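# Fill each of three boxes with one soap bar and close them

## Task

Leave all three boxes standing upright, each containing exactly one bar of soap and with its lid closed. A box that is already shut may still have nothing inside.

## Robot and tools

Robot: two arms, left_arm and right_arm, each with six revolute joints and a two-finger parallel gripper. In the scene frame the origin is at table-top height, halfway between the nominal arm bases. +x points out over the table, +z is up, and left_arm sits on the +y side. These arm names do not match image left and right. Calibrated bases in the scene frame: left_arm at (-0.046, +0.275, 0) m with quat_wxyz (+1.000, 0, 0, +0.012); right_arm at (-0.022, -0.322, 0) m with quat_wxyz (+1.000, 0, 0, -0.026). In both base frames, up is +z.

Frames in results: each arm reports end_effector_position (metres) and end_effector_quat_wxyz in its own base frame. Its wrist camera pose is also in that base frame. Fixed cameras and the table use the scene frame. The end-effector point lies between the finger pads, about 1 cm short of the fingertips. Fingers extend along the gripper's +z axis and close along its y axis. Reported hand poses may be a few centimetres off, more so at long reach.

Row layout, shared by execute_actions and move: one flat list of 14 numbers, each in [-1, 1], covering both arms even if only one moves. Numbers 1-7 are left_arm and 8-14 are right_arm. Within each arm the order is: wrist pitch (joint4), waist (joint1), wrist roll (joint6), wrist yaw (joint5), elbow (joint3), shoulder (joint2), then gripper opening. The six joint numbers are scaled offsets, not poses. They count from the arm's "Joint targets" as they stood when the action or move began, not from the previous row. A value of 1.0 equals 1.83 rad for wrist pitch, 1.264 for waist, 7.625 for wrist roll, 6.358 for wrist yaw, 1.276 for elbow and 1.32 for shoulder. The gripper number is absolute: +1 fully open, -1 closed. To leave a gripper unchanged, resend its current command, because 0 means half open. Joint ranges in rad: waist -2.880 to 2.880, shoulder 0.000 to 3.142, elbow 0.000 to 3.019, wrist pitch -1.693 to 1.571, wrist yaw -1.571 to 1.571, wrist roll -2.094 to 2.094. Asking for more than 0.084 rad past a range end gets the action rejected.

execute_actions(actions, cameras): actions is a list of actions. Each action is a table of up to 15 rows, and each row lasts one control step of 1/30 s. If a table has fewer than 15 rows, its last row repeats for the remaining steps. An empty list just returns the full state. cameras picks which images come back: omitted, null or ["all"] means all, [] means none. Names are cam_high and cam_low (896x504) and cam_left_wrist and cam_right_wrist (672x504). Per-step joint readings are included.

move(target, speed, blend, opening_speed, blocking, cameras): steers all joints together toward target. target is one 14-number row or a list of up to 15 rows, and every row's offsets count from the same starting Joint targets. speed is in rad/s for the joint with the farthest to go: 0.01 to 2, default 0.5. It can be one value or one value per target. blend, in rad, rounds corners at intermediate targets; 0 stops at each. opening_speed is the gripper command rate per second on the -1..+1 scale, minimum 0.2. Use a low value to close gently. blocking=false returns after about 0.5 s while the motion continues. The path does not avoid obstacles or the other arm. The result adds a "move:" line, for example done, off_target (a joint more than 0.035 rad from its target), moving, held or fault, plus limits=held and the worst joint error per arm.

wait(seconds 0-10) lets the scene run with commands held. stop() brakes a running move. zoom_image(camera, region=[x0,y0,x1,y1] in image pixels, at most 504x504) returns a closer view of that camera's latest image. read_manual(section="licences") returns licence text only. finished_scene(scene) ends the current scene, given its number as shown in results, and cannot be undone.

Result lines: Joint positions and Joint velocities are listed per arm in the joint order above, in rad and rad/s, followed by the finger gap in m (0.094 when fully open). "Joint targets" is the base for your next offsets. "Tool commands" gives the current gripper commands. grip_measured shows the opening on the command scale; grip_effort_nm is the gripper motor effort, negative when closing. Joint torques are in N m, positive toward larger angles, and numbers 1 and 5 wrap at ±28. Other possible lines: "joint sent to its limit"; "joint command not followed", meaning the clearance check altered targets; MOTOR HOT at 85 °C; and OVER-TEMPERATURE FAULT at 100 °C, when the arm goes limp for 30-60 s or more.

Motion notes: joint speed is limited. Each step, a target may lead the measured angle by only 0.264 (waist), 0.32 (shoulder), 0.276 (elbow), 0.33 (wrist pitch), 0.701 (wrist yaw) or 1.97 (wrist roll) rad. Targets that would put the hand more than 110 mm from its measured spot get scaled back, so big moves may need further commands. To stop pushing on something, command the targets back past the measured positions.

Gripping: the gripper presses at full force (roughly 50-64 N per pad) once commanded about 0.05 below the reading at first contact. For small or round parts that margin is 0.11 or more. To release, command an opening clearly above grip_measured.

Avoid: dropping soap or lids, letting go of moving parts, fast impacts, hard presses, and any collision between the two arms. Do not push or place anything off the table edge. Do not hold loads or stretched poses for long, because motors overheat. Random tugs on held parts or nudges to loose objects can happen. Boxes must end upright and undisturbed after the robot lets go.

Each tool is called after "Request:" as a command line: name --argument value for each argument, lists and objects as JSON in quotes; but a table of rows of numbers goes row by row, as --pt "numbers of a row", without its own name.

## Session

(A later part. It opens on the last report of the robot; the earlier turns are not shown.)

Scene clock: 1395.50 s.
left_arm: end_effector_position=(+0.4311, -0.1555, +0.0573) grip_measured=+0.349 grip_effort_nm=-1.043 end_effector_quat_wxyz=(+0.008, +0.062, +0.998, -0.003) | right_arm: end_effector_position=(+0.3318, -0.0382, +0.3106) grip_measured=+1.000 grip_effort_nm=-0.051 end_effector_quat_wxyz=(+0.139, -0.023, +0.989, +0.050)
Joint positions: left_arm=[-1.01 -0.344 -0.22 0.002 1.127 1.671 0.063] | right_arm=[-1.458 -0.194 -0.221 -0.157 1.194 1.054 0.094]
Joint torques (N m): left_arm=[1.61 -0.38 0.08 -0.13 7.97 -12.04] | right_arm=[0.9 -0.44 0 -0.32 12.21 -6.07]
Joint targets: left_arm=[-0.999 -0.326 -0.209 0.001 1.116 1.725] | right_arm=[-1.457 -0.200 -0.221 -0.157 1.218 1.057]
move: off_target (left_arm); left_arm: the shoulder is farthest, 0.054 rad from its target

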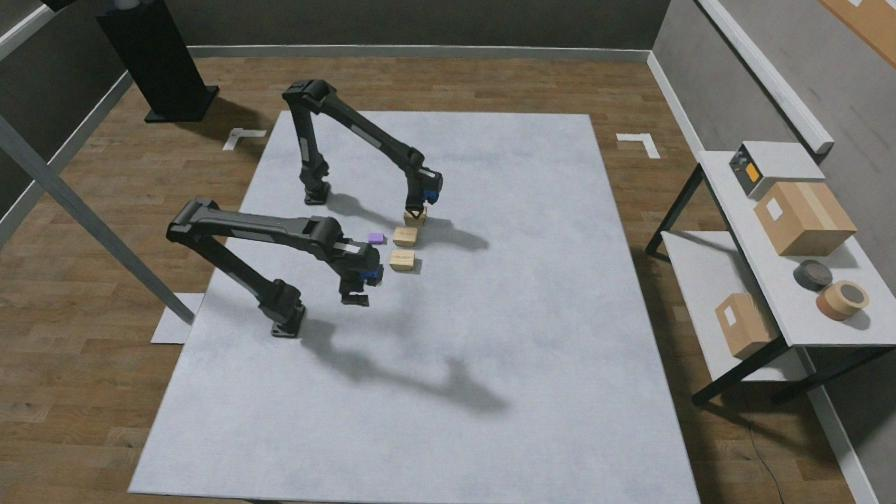

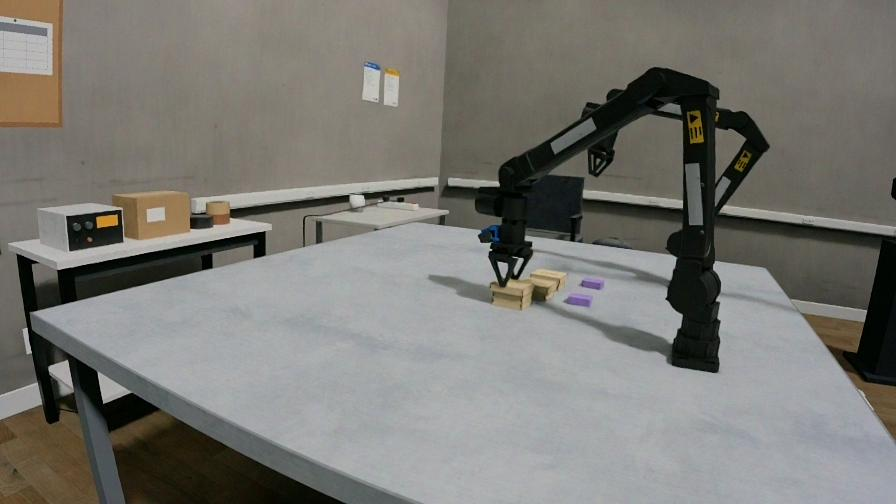

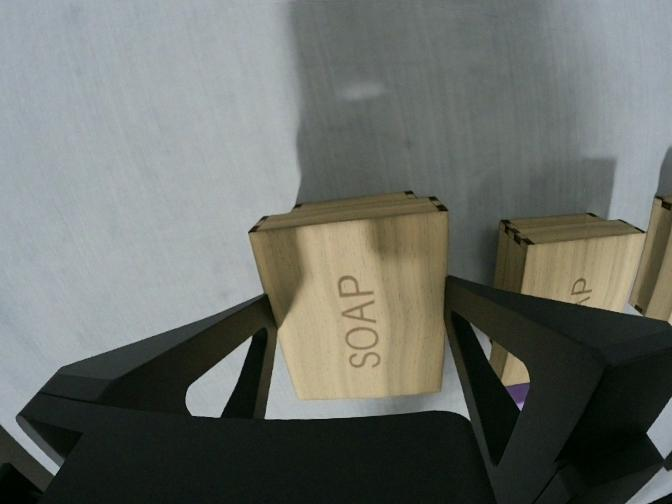

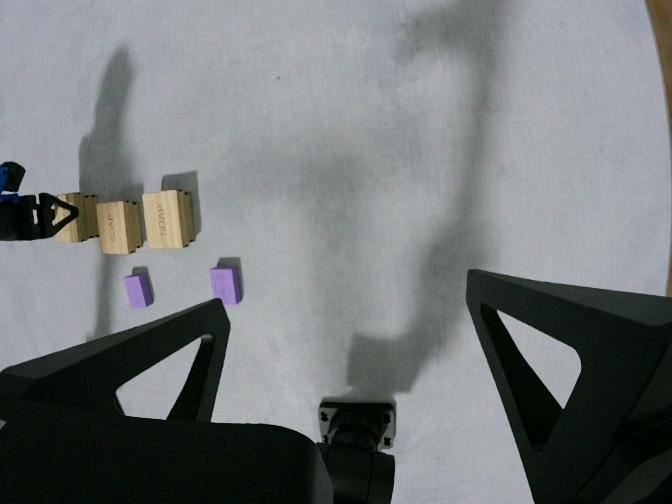

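Request:
move --pt "0 0 0 0 0 -0.075 0.12 0 0 0 0 0 0 1" --pt "0 0.005 0 0 0 -0.06 0.12 0 0 0 0 0 0 1" --speed 0.1

Request:
zoom_image --camera "cam_high" --region '[380, 170, 450, 280]'

Request:
zoom_image --camera "cam_right_wrist" --region '[20, 160, 160, 265]'

Request:
zoom_image --camera "cam_low" --region '[470, 250, 570, 325]'

Scene clock: 1435.47 s.
left_arm: end_effector_position=(+0.4344, -0.1504, +0.0664) grip_measured=+0.349 grip_effort_nm=-1.033 end_effector_quat_wxyz=(+0.018, +0.056, +0.998, -0.006) | right_arm: end_effector_position=(+0.3318, -0.0382, +0.3106) grip_measured=+1.000 grip_effort_nm=-0.051 end_effector_quat_wxyz=(+0.139, -0.023, +0.989, +0.050)
Joint positions: left_arm=[-1.01 -0.331 -0.22 0.002 1.127 1.65 0.063] | right_arm=[-1.458 -0.194 -0.221 -0.157 1.194 1.054 0.094]
Joint torques (N m): left_arm=[1.63 -0.67 0.07 -0.13 8.12 -17.14] | right_arm=[0.88 -0.44 0 -0.32 12.21 -6.07]
Joint targets: left_arm=[-0.999 -0.320 -0.209 0.001 1.116 1.646] | right_arm=[-1.457 -0.200 -0.221 -0.157 1.218 1.057]
move: done

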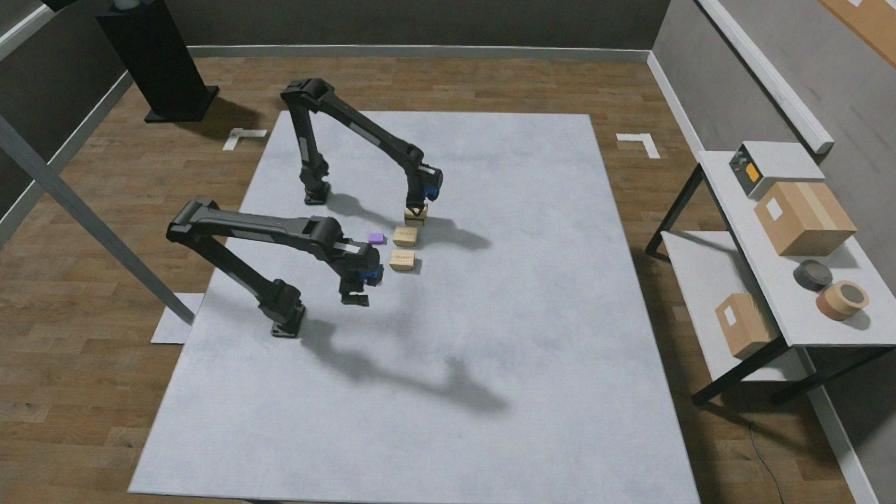

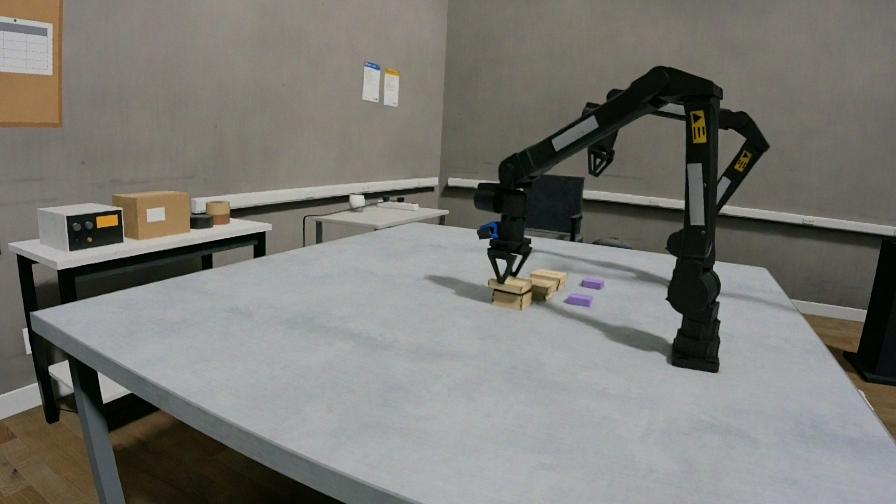

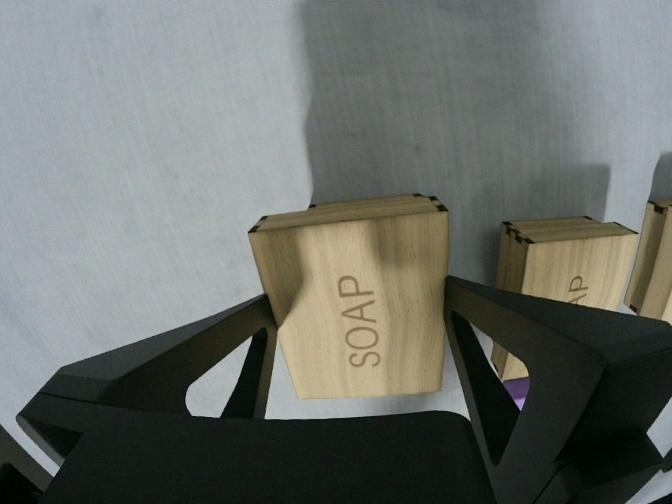

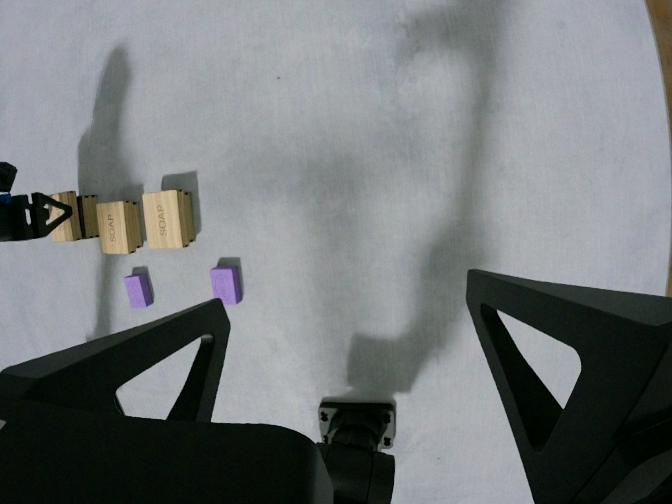

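Scaled by 4.582 from the camera's 896x504 image, which has a finer 1280x720 frame.

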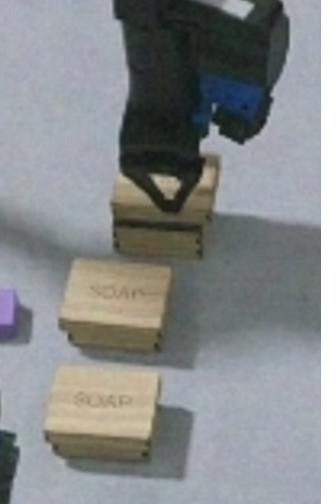

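Scaled by 3.600 from the camera's 672x504 image, which has a finer 960x720 frame.

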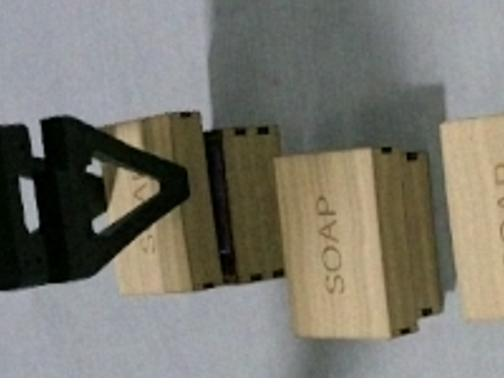

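Scaled by 5.040 from the camera's 896x504 image, which has a finer 1280x720 frame.

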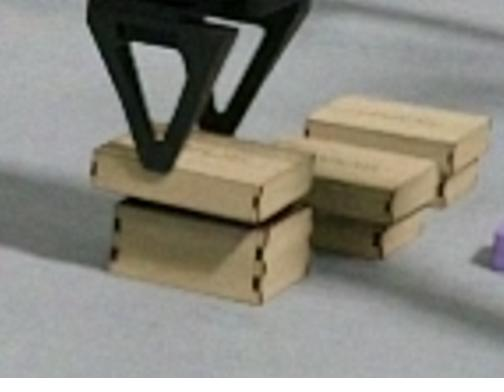

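Request:
move --target '[-0.0607,-0.0293,0,0,0.0964,0.05,0.12,0,0,0,0,0,0,1]' --speed 0.15 --cameras '["cam_low","cam_left_wrist"]'

Request:
zoom_image --camera "cam_low" --region '[470, 250, 570, 325]'

Scene clock: 1484.80 s.
left_arm: end_effector_position=(+0.4342, -0.1574, +0.0715) grip_measured=+0.349 grip_effort_nm=-1.033 end_effector_quat_wxyz=(-0.012, +0.063, +0.998, +0.002) | right_arm: end_effector_position=(+0.3318, -0.0382, +0.3106) grip_measured=+1.000 grip_effort_nm=-0.046 end_effector_quat_wxyz=(+0.139, -0.023, +0.989, +0.050)
Joint positions: left_arm=[-1.099 -0.346 -0.22 0.002 1.187 1.684 0.063] | right_arm=[-1.458 -0.194 -0.221 -0.157 1.194 1.054 0.094]
Joint torques (N m): left_arm=[0.72 -2.43 0.07 -0.13 13.93 -14.92] | right_arm=[0.9 -0.44 0 -0.32 12.22 -6.07]
Joint targets: left_arm=[-1.110 -0.357 -0.209 0.001 1.239 1.712] | right_arm=[-1.457 -0.200 -0.221 -0.157 1.218 1.057]
move: off_target (left_arm); left_arm: the elbow is farthest, 0.052 rad from its target
Images, in order: cam_low, cam_left_wrist.

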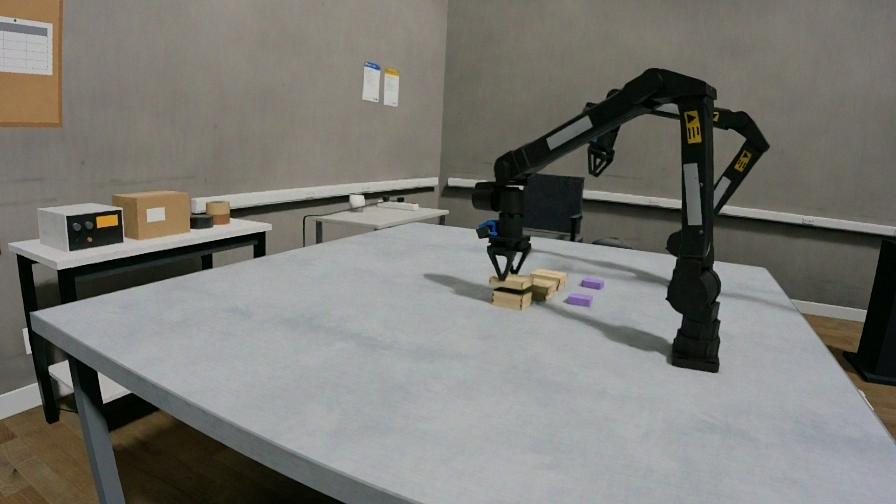

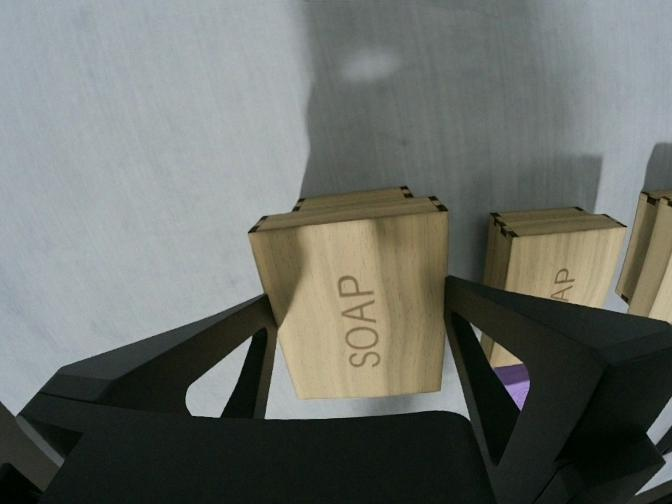

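Scaled by 5.040 from the camera's 896x504 image, which has a finer 1280x720 frame.

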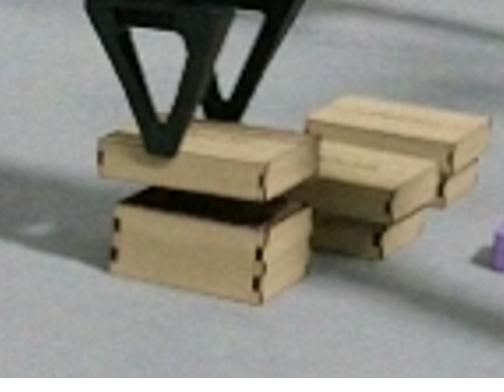

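Request:
move --target '[0,0,0,0,0,0.029,0.12,0,0,0,0,0,0,1]' --speed 0.1 --cameras '["cam_low","cam_left_wrist"]'

Request:
zoom_image --camera "cam_low" --region '[470, 250, 570, 325]'

Scene clock: 1493.10 s.
left_arm: end_effector_position=(+0.4315, -0.1564, +0.0537) grip_measured=+0.349 grip_effort_nm=-1.043 end_effector_quat_wxyz=(-0.032, +0.063, +0.997, +0.008) | right_arm: end_effector_position=(+0.3318, -0.0382, +0.3106) grip_measured=+1.000 grip_effort_nm=-0.051 end_effector_quat_wxyz=(+0.139, -0.023, +0.989, +0.050)
Joint positions: left_arm=[-1.099 -0.346 -0.22 0.002 1.187 1.724 0.063] | right_arm=[-1.458 -0.194 -0.221 -0.157 1.194 1.054 0.094]
Joint torques (N m): left_arm=[0.5 -2.43 0.07 -0.13 13.65 -15.44] | right_arm=[0.9 -0.44 0 -0.32 12.22 -6.01]
Joint targets: left_arm=[-1.110 -0.357 -0.209 0.001 1.239 1.750] | right_arm=[-1.457 -0.200 -0.221 -0.157 1.218 1.057]
move: off_target (left_arm); left_arm: the elbow is farthest, 0.052 rad from its target
Images, in order: cam_low, cam_left_wrist.

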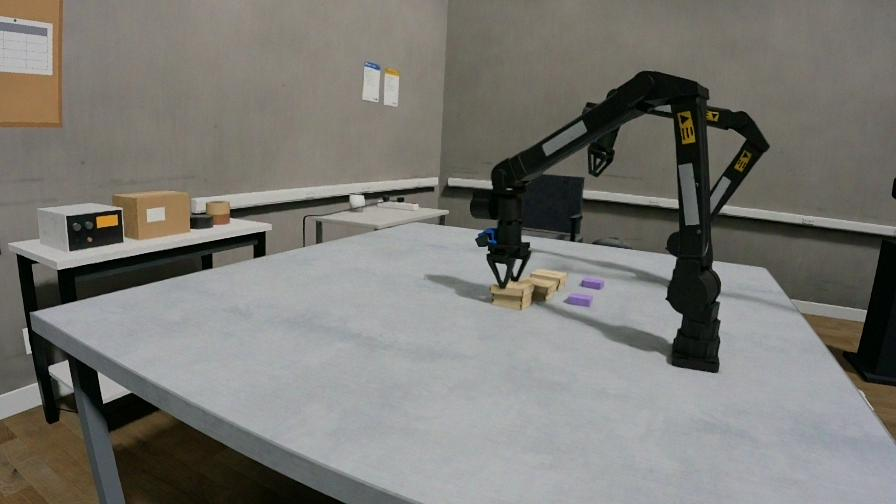

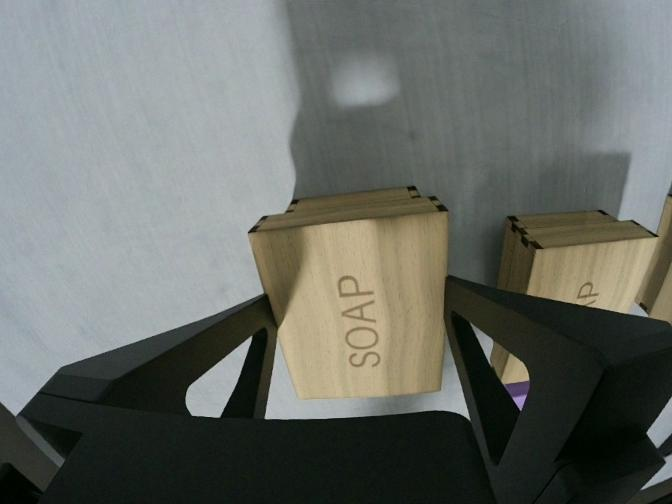

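Scaled by 5.040 from the camera's 896x504 image, which has a finer 1280x720 frame.

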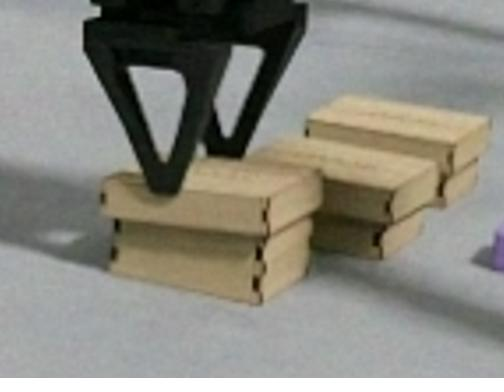

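Request:
move --target '[0.004,0,0,0,0,0.018,0.12,0,0,0,0,0,0,1]' --speed 0.1 --cameras '["cam_low","cam_left_wrist"]'

Request:
zoom_image --camera "cam_low" --region '[470, 250, 570, 325]'

Scene clock: 1499.17 s.
left_arm: end_effector_position=(+0.4307, -0.1562, +0.0453) grip_measured=+0.349 grip_effort_nm=-1.043 end_effector_quat_wxyz=(-0.040, +0.063, +0.997, +0.010) | right_arm: end_effector_position=(+0.3318, -0.0382, +0.3106) grip_measured=+1.000 grip_effort_nm=-0.051 end_effector_quat_wxyz=(+0.139, -0.023, +0.989, +0.050)
Joint positions: left_arm=[-1.099 -0.346 -0.22 0.002 1.189 1.745 0.063] | right_arm=[-1.458 -0.194 -0.221 -0.157 1.194 1.054 0.094]
Joint torques (N m): left_arm=[0.81 -2.37 0.06 -0.13 13.33 -15.62] | right_arm=[0.9 -0.5 0 -0.32 12.22 -6.07]
Joint targets: left_arm=[-1.103 -0.357 -0.209 0.001 1.239 1.774] | right_arm=[-1.457 -0.200 -0.221 -0.157 1.218 1.057]
move: off_target (left_arm); left_arm: the elbow is farthest, 0.050 rad from its target
Images, in order: cam_low, cam_left_wrist.

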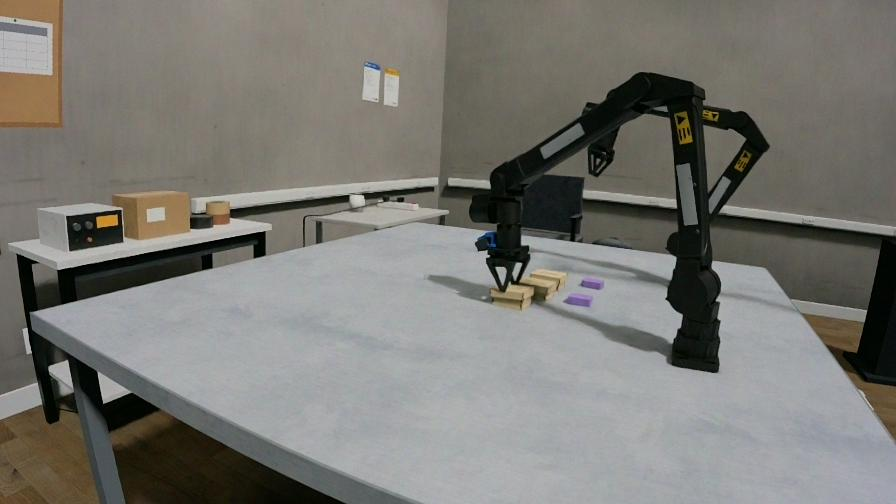

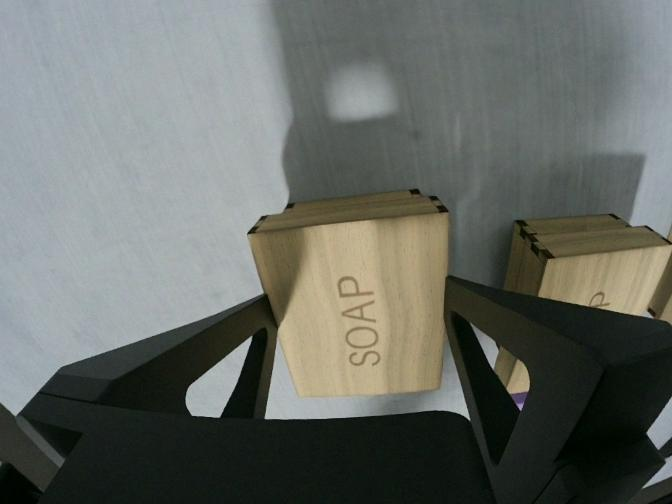

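Scaled by 5.040 from the camera's 896x504 image, which has a finer 1280x720 frame.

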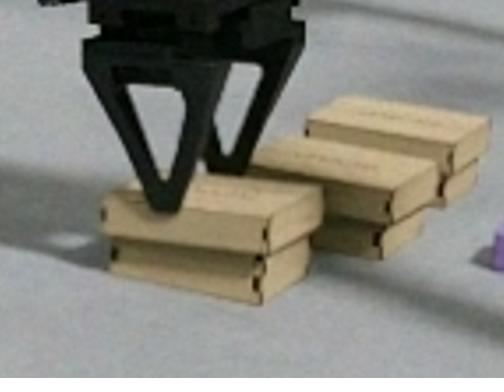

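Request:
move --target '[0.012,0,0,0,0,0.016,0.12,0,0,0,0,0,0,1]' --speed 0.08 --cameras '["cam_low","cam_left_wrist"]'

Request:
zoom_image --camera "cam_low" --region '[470, 250, 570, 325]'

Scene clock: 1510.53 s.
left_arm: end_effector_position=(+0.4322, -0.1567, +0.0437) grip_measured=+0.349 grip_effort_nm=-1.033 end_effector_quat_wxyz=(-0.042, +0.063, +0.997, +0.011) | right_arm: end_effector_position=(+0.3318, -0.0382, +0.3106) grip_measured=+1.000 grip_effort_nm=-0.056 end_effector_quat_wxyz=(+0.139, -0.023, +0.989, +0.050)
Joint positions: left_arm=[-1.099 -0.346 -0.219 0.002 1.194 1.752 0.063] | right_arm=[-1.458 -0.194 -0.221 -0.157 1.194 1.054 0.094]
Joint torques (N m): left_arm=[1.65 -2.43 0.07 -0.13 12.93 -14.39] | right_arm=[0.9 -0.44 0 -0.32 12.19 -6.12]
Joint targets: left_arm=[-1.081 -0.357 -0.209 0.001 1.239 1.795] | right_arm=[-1.457 -0.200 -0.221 -0.157 1.218 1.057]
move: off_target (left_arm); left_arm: the elbow is farthest, 0.045 rad from its target
Images, in order: cam_low, cam_left_wrist.

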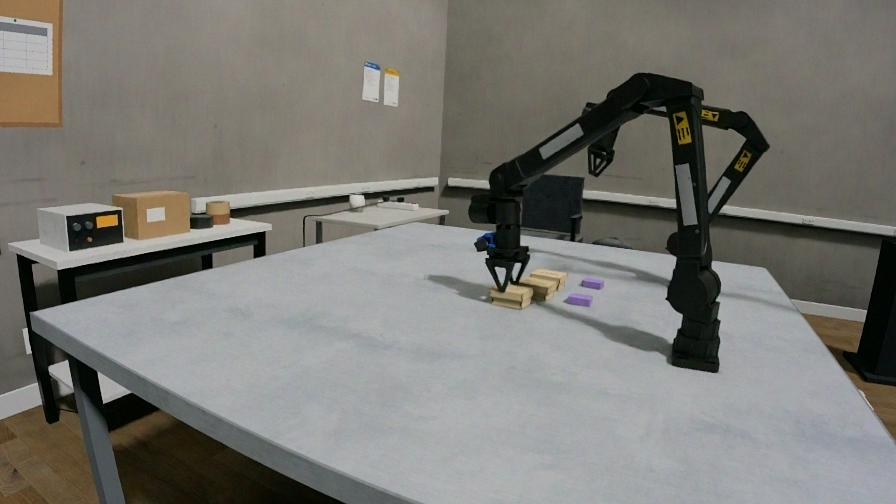

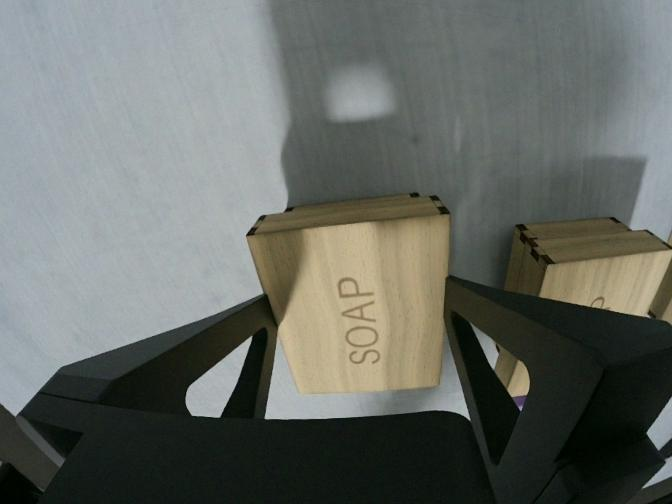

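Scaled by 5.040 from the camera's 896x504 image, which has a finer 1280x720 frame.

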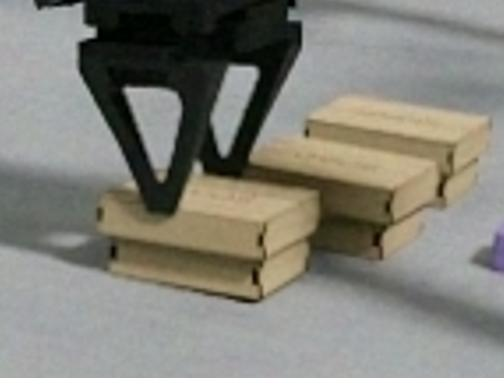

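Request:
move --pt "0.012 0 0 0 0 -0.018 0.12 0 0 0 0 0 0 1" --pt "0.012 0 0 0 0 -0.018 0.6 0 0 0 0 0 0 1" --speed 0.08 --opening_speed 0.3 --cameras '["cam_low","cam_left_wrist"]'

Request:
zoom_image --camera "cam_low" --region '[470, 250, 570, 325]'

Scene clock: 1522.50 s.
left_arm: end_effector_position=(+0.4389, -0.1591, +0.0433) grip_measured=+0.597 grip_effort_nm=0.120 end_effector_quat_wxyz=(-0.028, +0.063, +0.998, +0.007) | right_arm: end_effector_position=(+0.3318, -0.0382, +0.3106) grip_measured=+1.000 grip_effort_nm=-0.056 end_effector_quat_wxyz=(+0.139, -0.023, +0.989, +0.050)
Joint positions: left_arm=[-1.071 -0.346 -0.219 0.002 1.194 1.752 0.075] | right_arm=[-1.458 -0.194 -0.221 -0.157 1.194 1.054 0.094]
Joint torques (N m): left_arm=[1.46 -2.37 0.06 -0.13 12.9 -16.44] | right_arm=[0.9 -0.5 0 -0.32 12.21 -6.07]
Motor temperatures (°C): left_arm=[27 28 29 28 50 35 33] | right_arm=[30 32 28 30 55 29 30]
Heat: left arm: hottest elbow 50 °C; right arm: hottest elbow 55 °C.
Joint targets: left_arm=[-1.059 -0.357 -0.209 0.001 1.239 1.771] | right_arm=[-1.457 -0.200 -0.221 -0.157 1.218 1.057]
move: off_target (left_arm); target 2's new numbers were sent with left_arm's elbow 0.045 rad from that target; left_arm: the elbow is farthest, 0.045 rad from its target
Images, in order: cam_low, cam_left_wrist.

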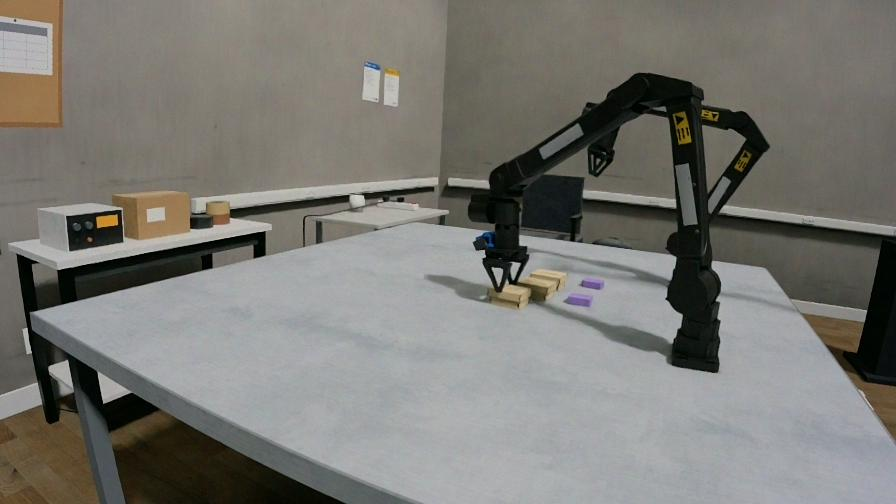

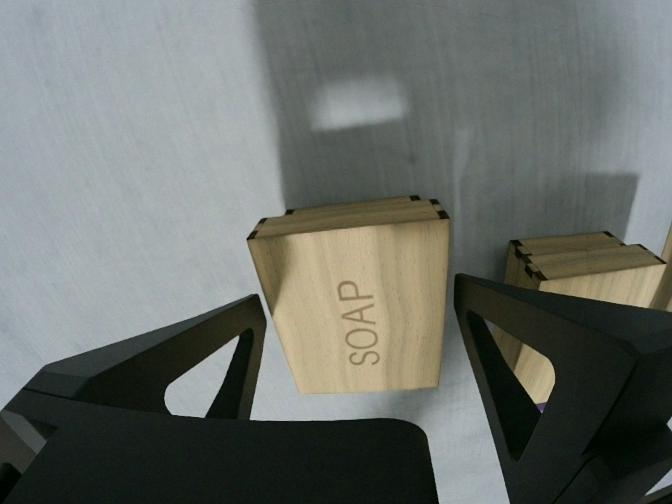

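Scaled by 5.040 from the camera's 896x504 image, which has a finer 1280x720 frame.

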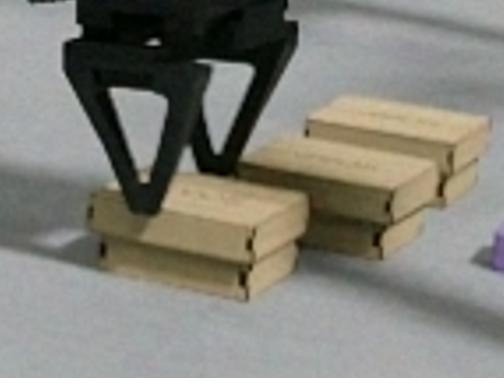

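Request:
move --pt "-0.02 0 0 0 0 -0.1 0.6 0 0 0 0 0 0 1" --pt "-0.16 0 0 0 -0.1 -0.3 1 0 0 0 0 0 0 1" --speed '[0.15,0.5]'

Request:
zoom_image --camera "cam_low" --region '[470, 250, 570, 325]'

Request:
zoom_image --camera "cam_right_wrist" --region '[20, 160, 160, 265]'

Scene clock: 1532.60 s.
left_arm: end_effector_position=(+0.3571, -0.1296, +0.1733) grip_measured=+0.997 grip_effort_nm=0.115 end_effector_quat_wxyz=(-0.012, +0.063, +0.998, +0.002) | right_arm: end_effector_position=(+0.3318, -0.0382, +0.3106) grip_measured=+1.000 grip_effort_nm=-0.046 end_effector_quat_wxyz=(+0.139, -0.023, +0.989, +0.050)
Joint positions: left_arm=[-1.34 -0.346 -0.219 0.002 1.124 1.379 0.094] | right_arm=[-1.458 -0.194 -0.221 -0.157 1.194 1.054 0.094]
Joint torques (N m): left_arm=[0.57 -2.43 0.06 -0.13 8.91 -13.16] | right_arm=[0.9 -0.5 0 -0.32 12.21 -6.07]
Joint targets: left_arm=[-1.352 -0.357 -0.209 0.001 1.112 1.375] | right_arm=[-1.457 -0.200 -0.221 -0.157 1.218 1.057]
move: done

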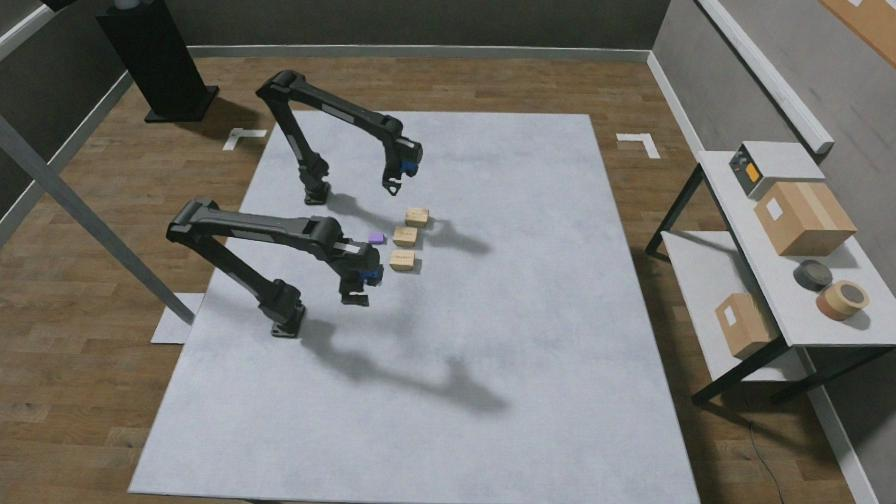

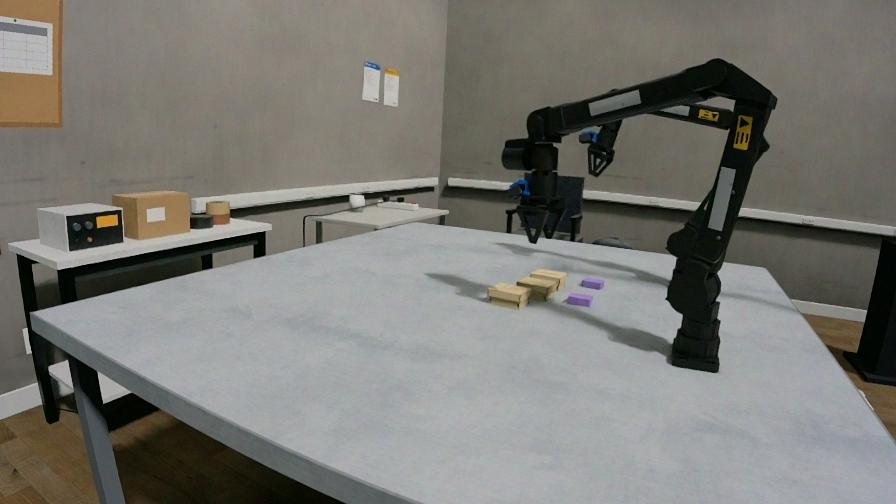

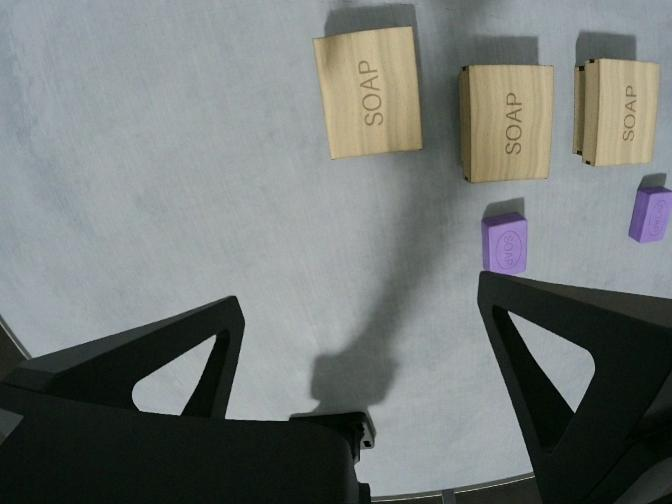

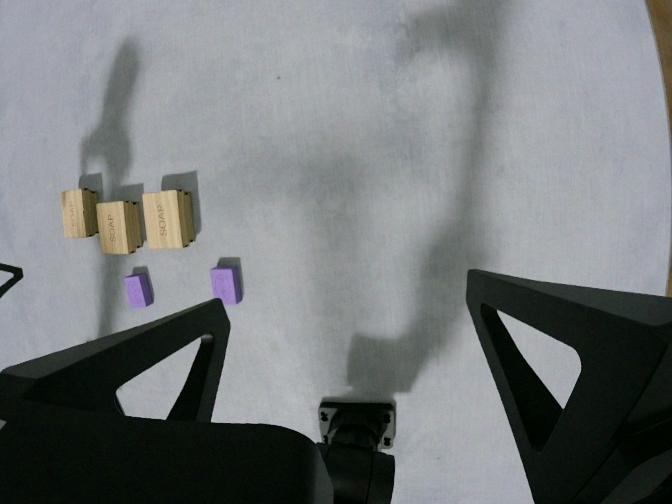

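Scaled by 5.040 from the camera's 896x504 image, which has a finer 1280x720 frame.

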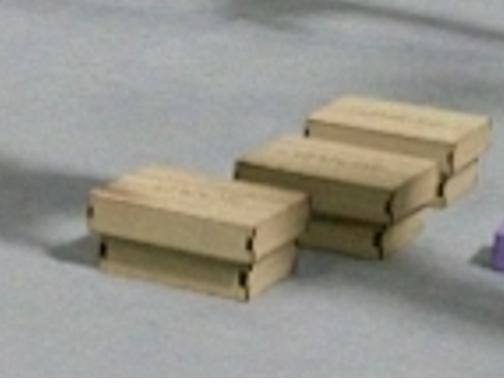

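Scaled by 3.600 from the camera's 672x504 image, which has a finer 960x720 frame.

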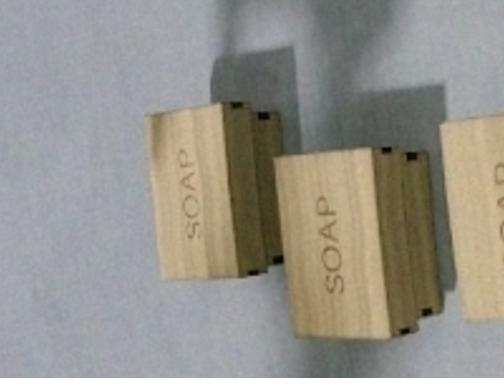

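Request:
finished_scene --scene 1

The scene is finished: the task was done.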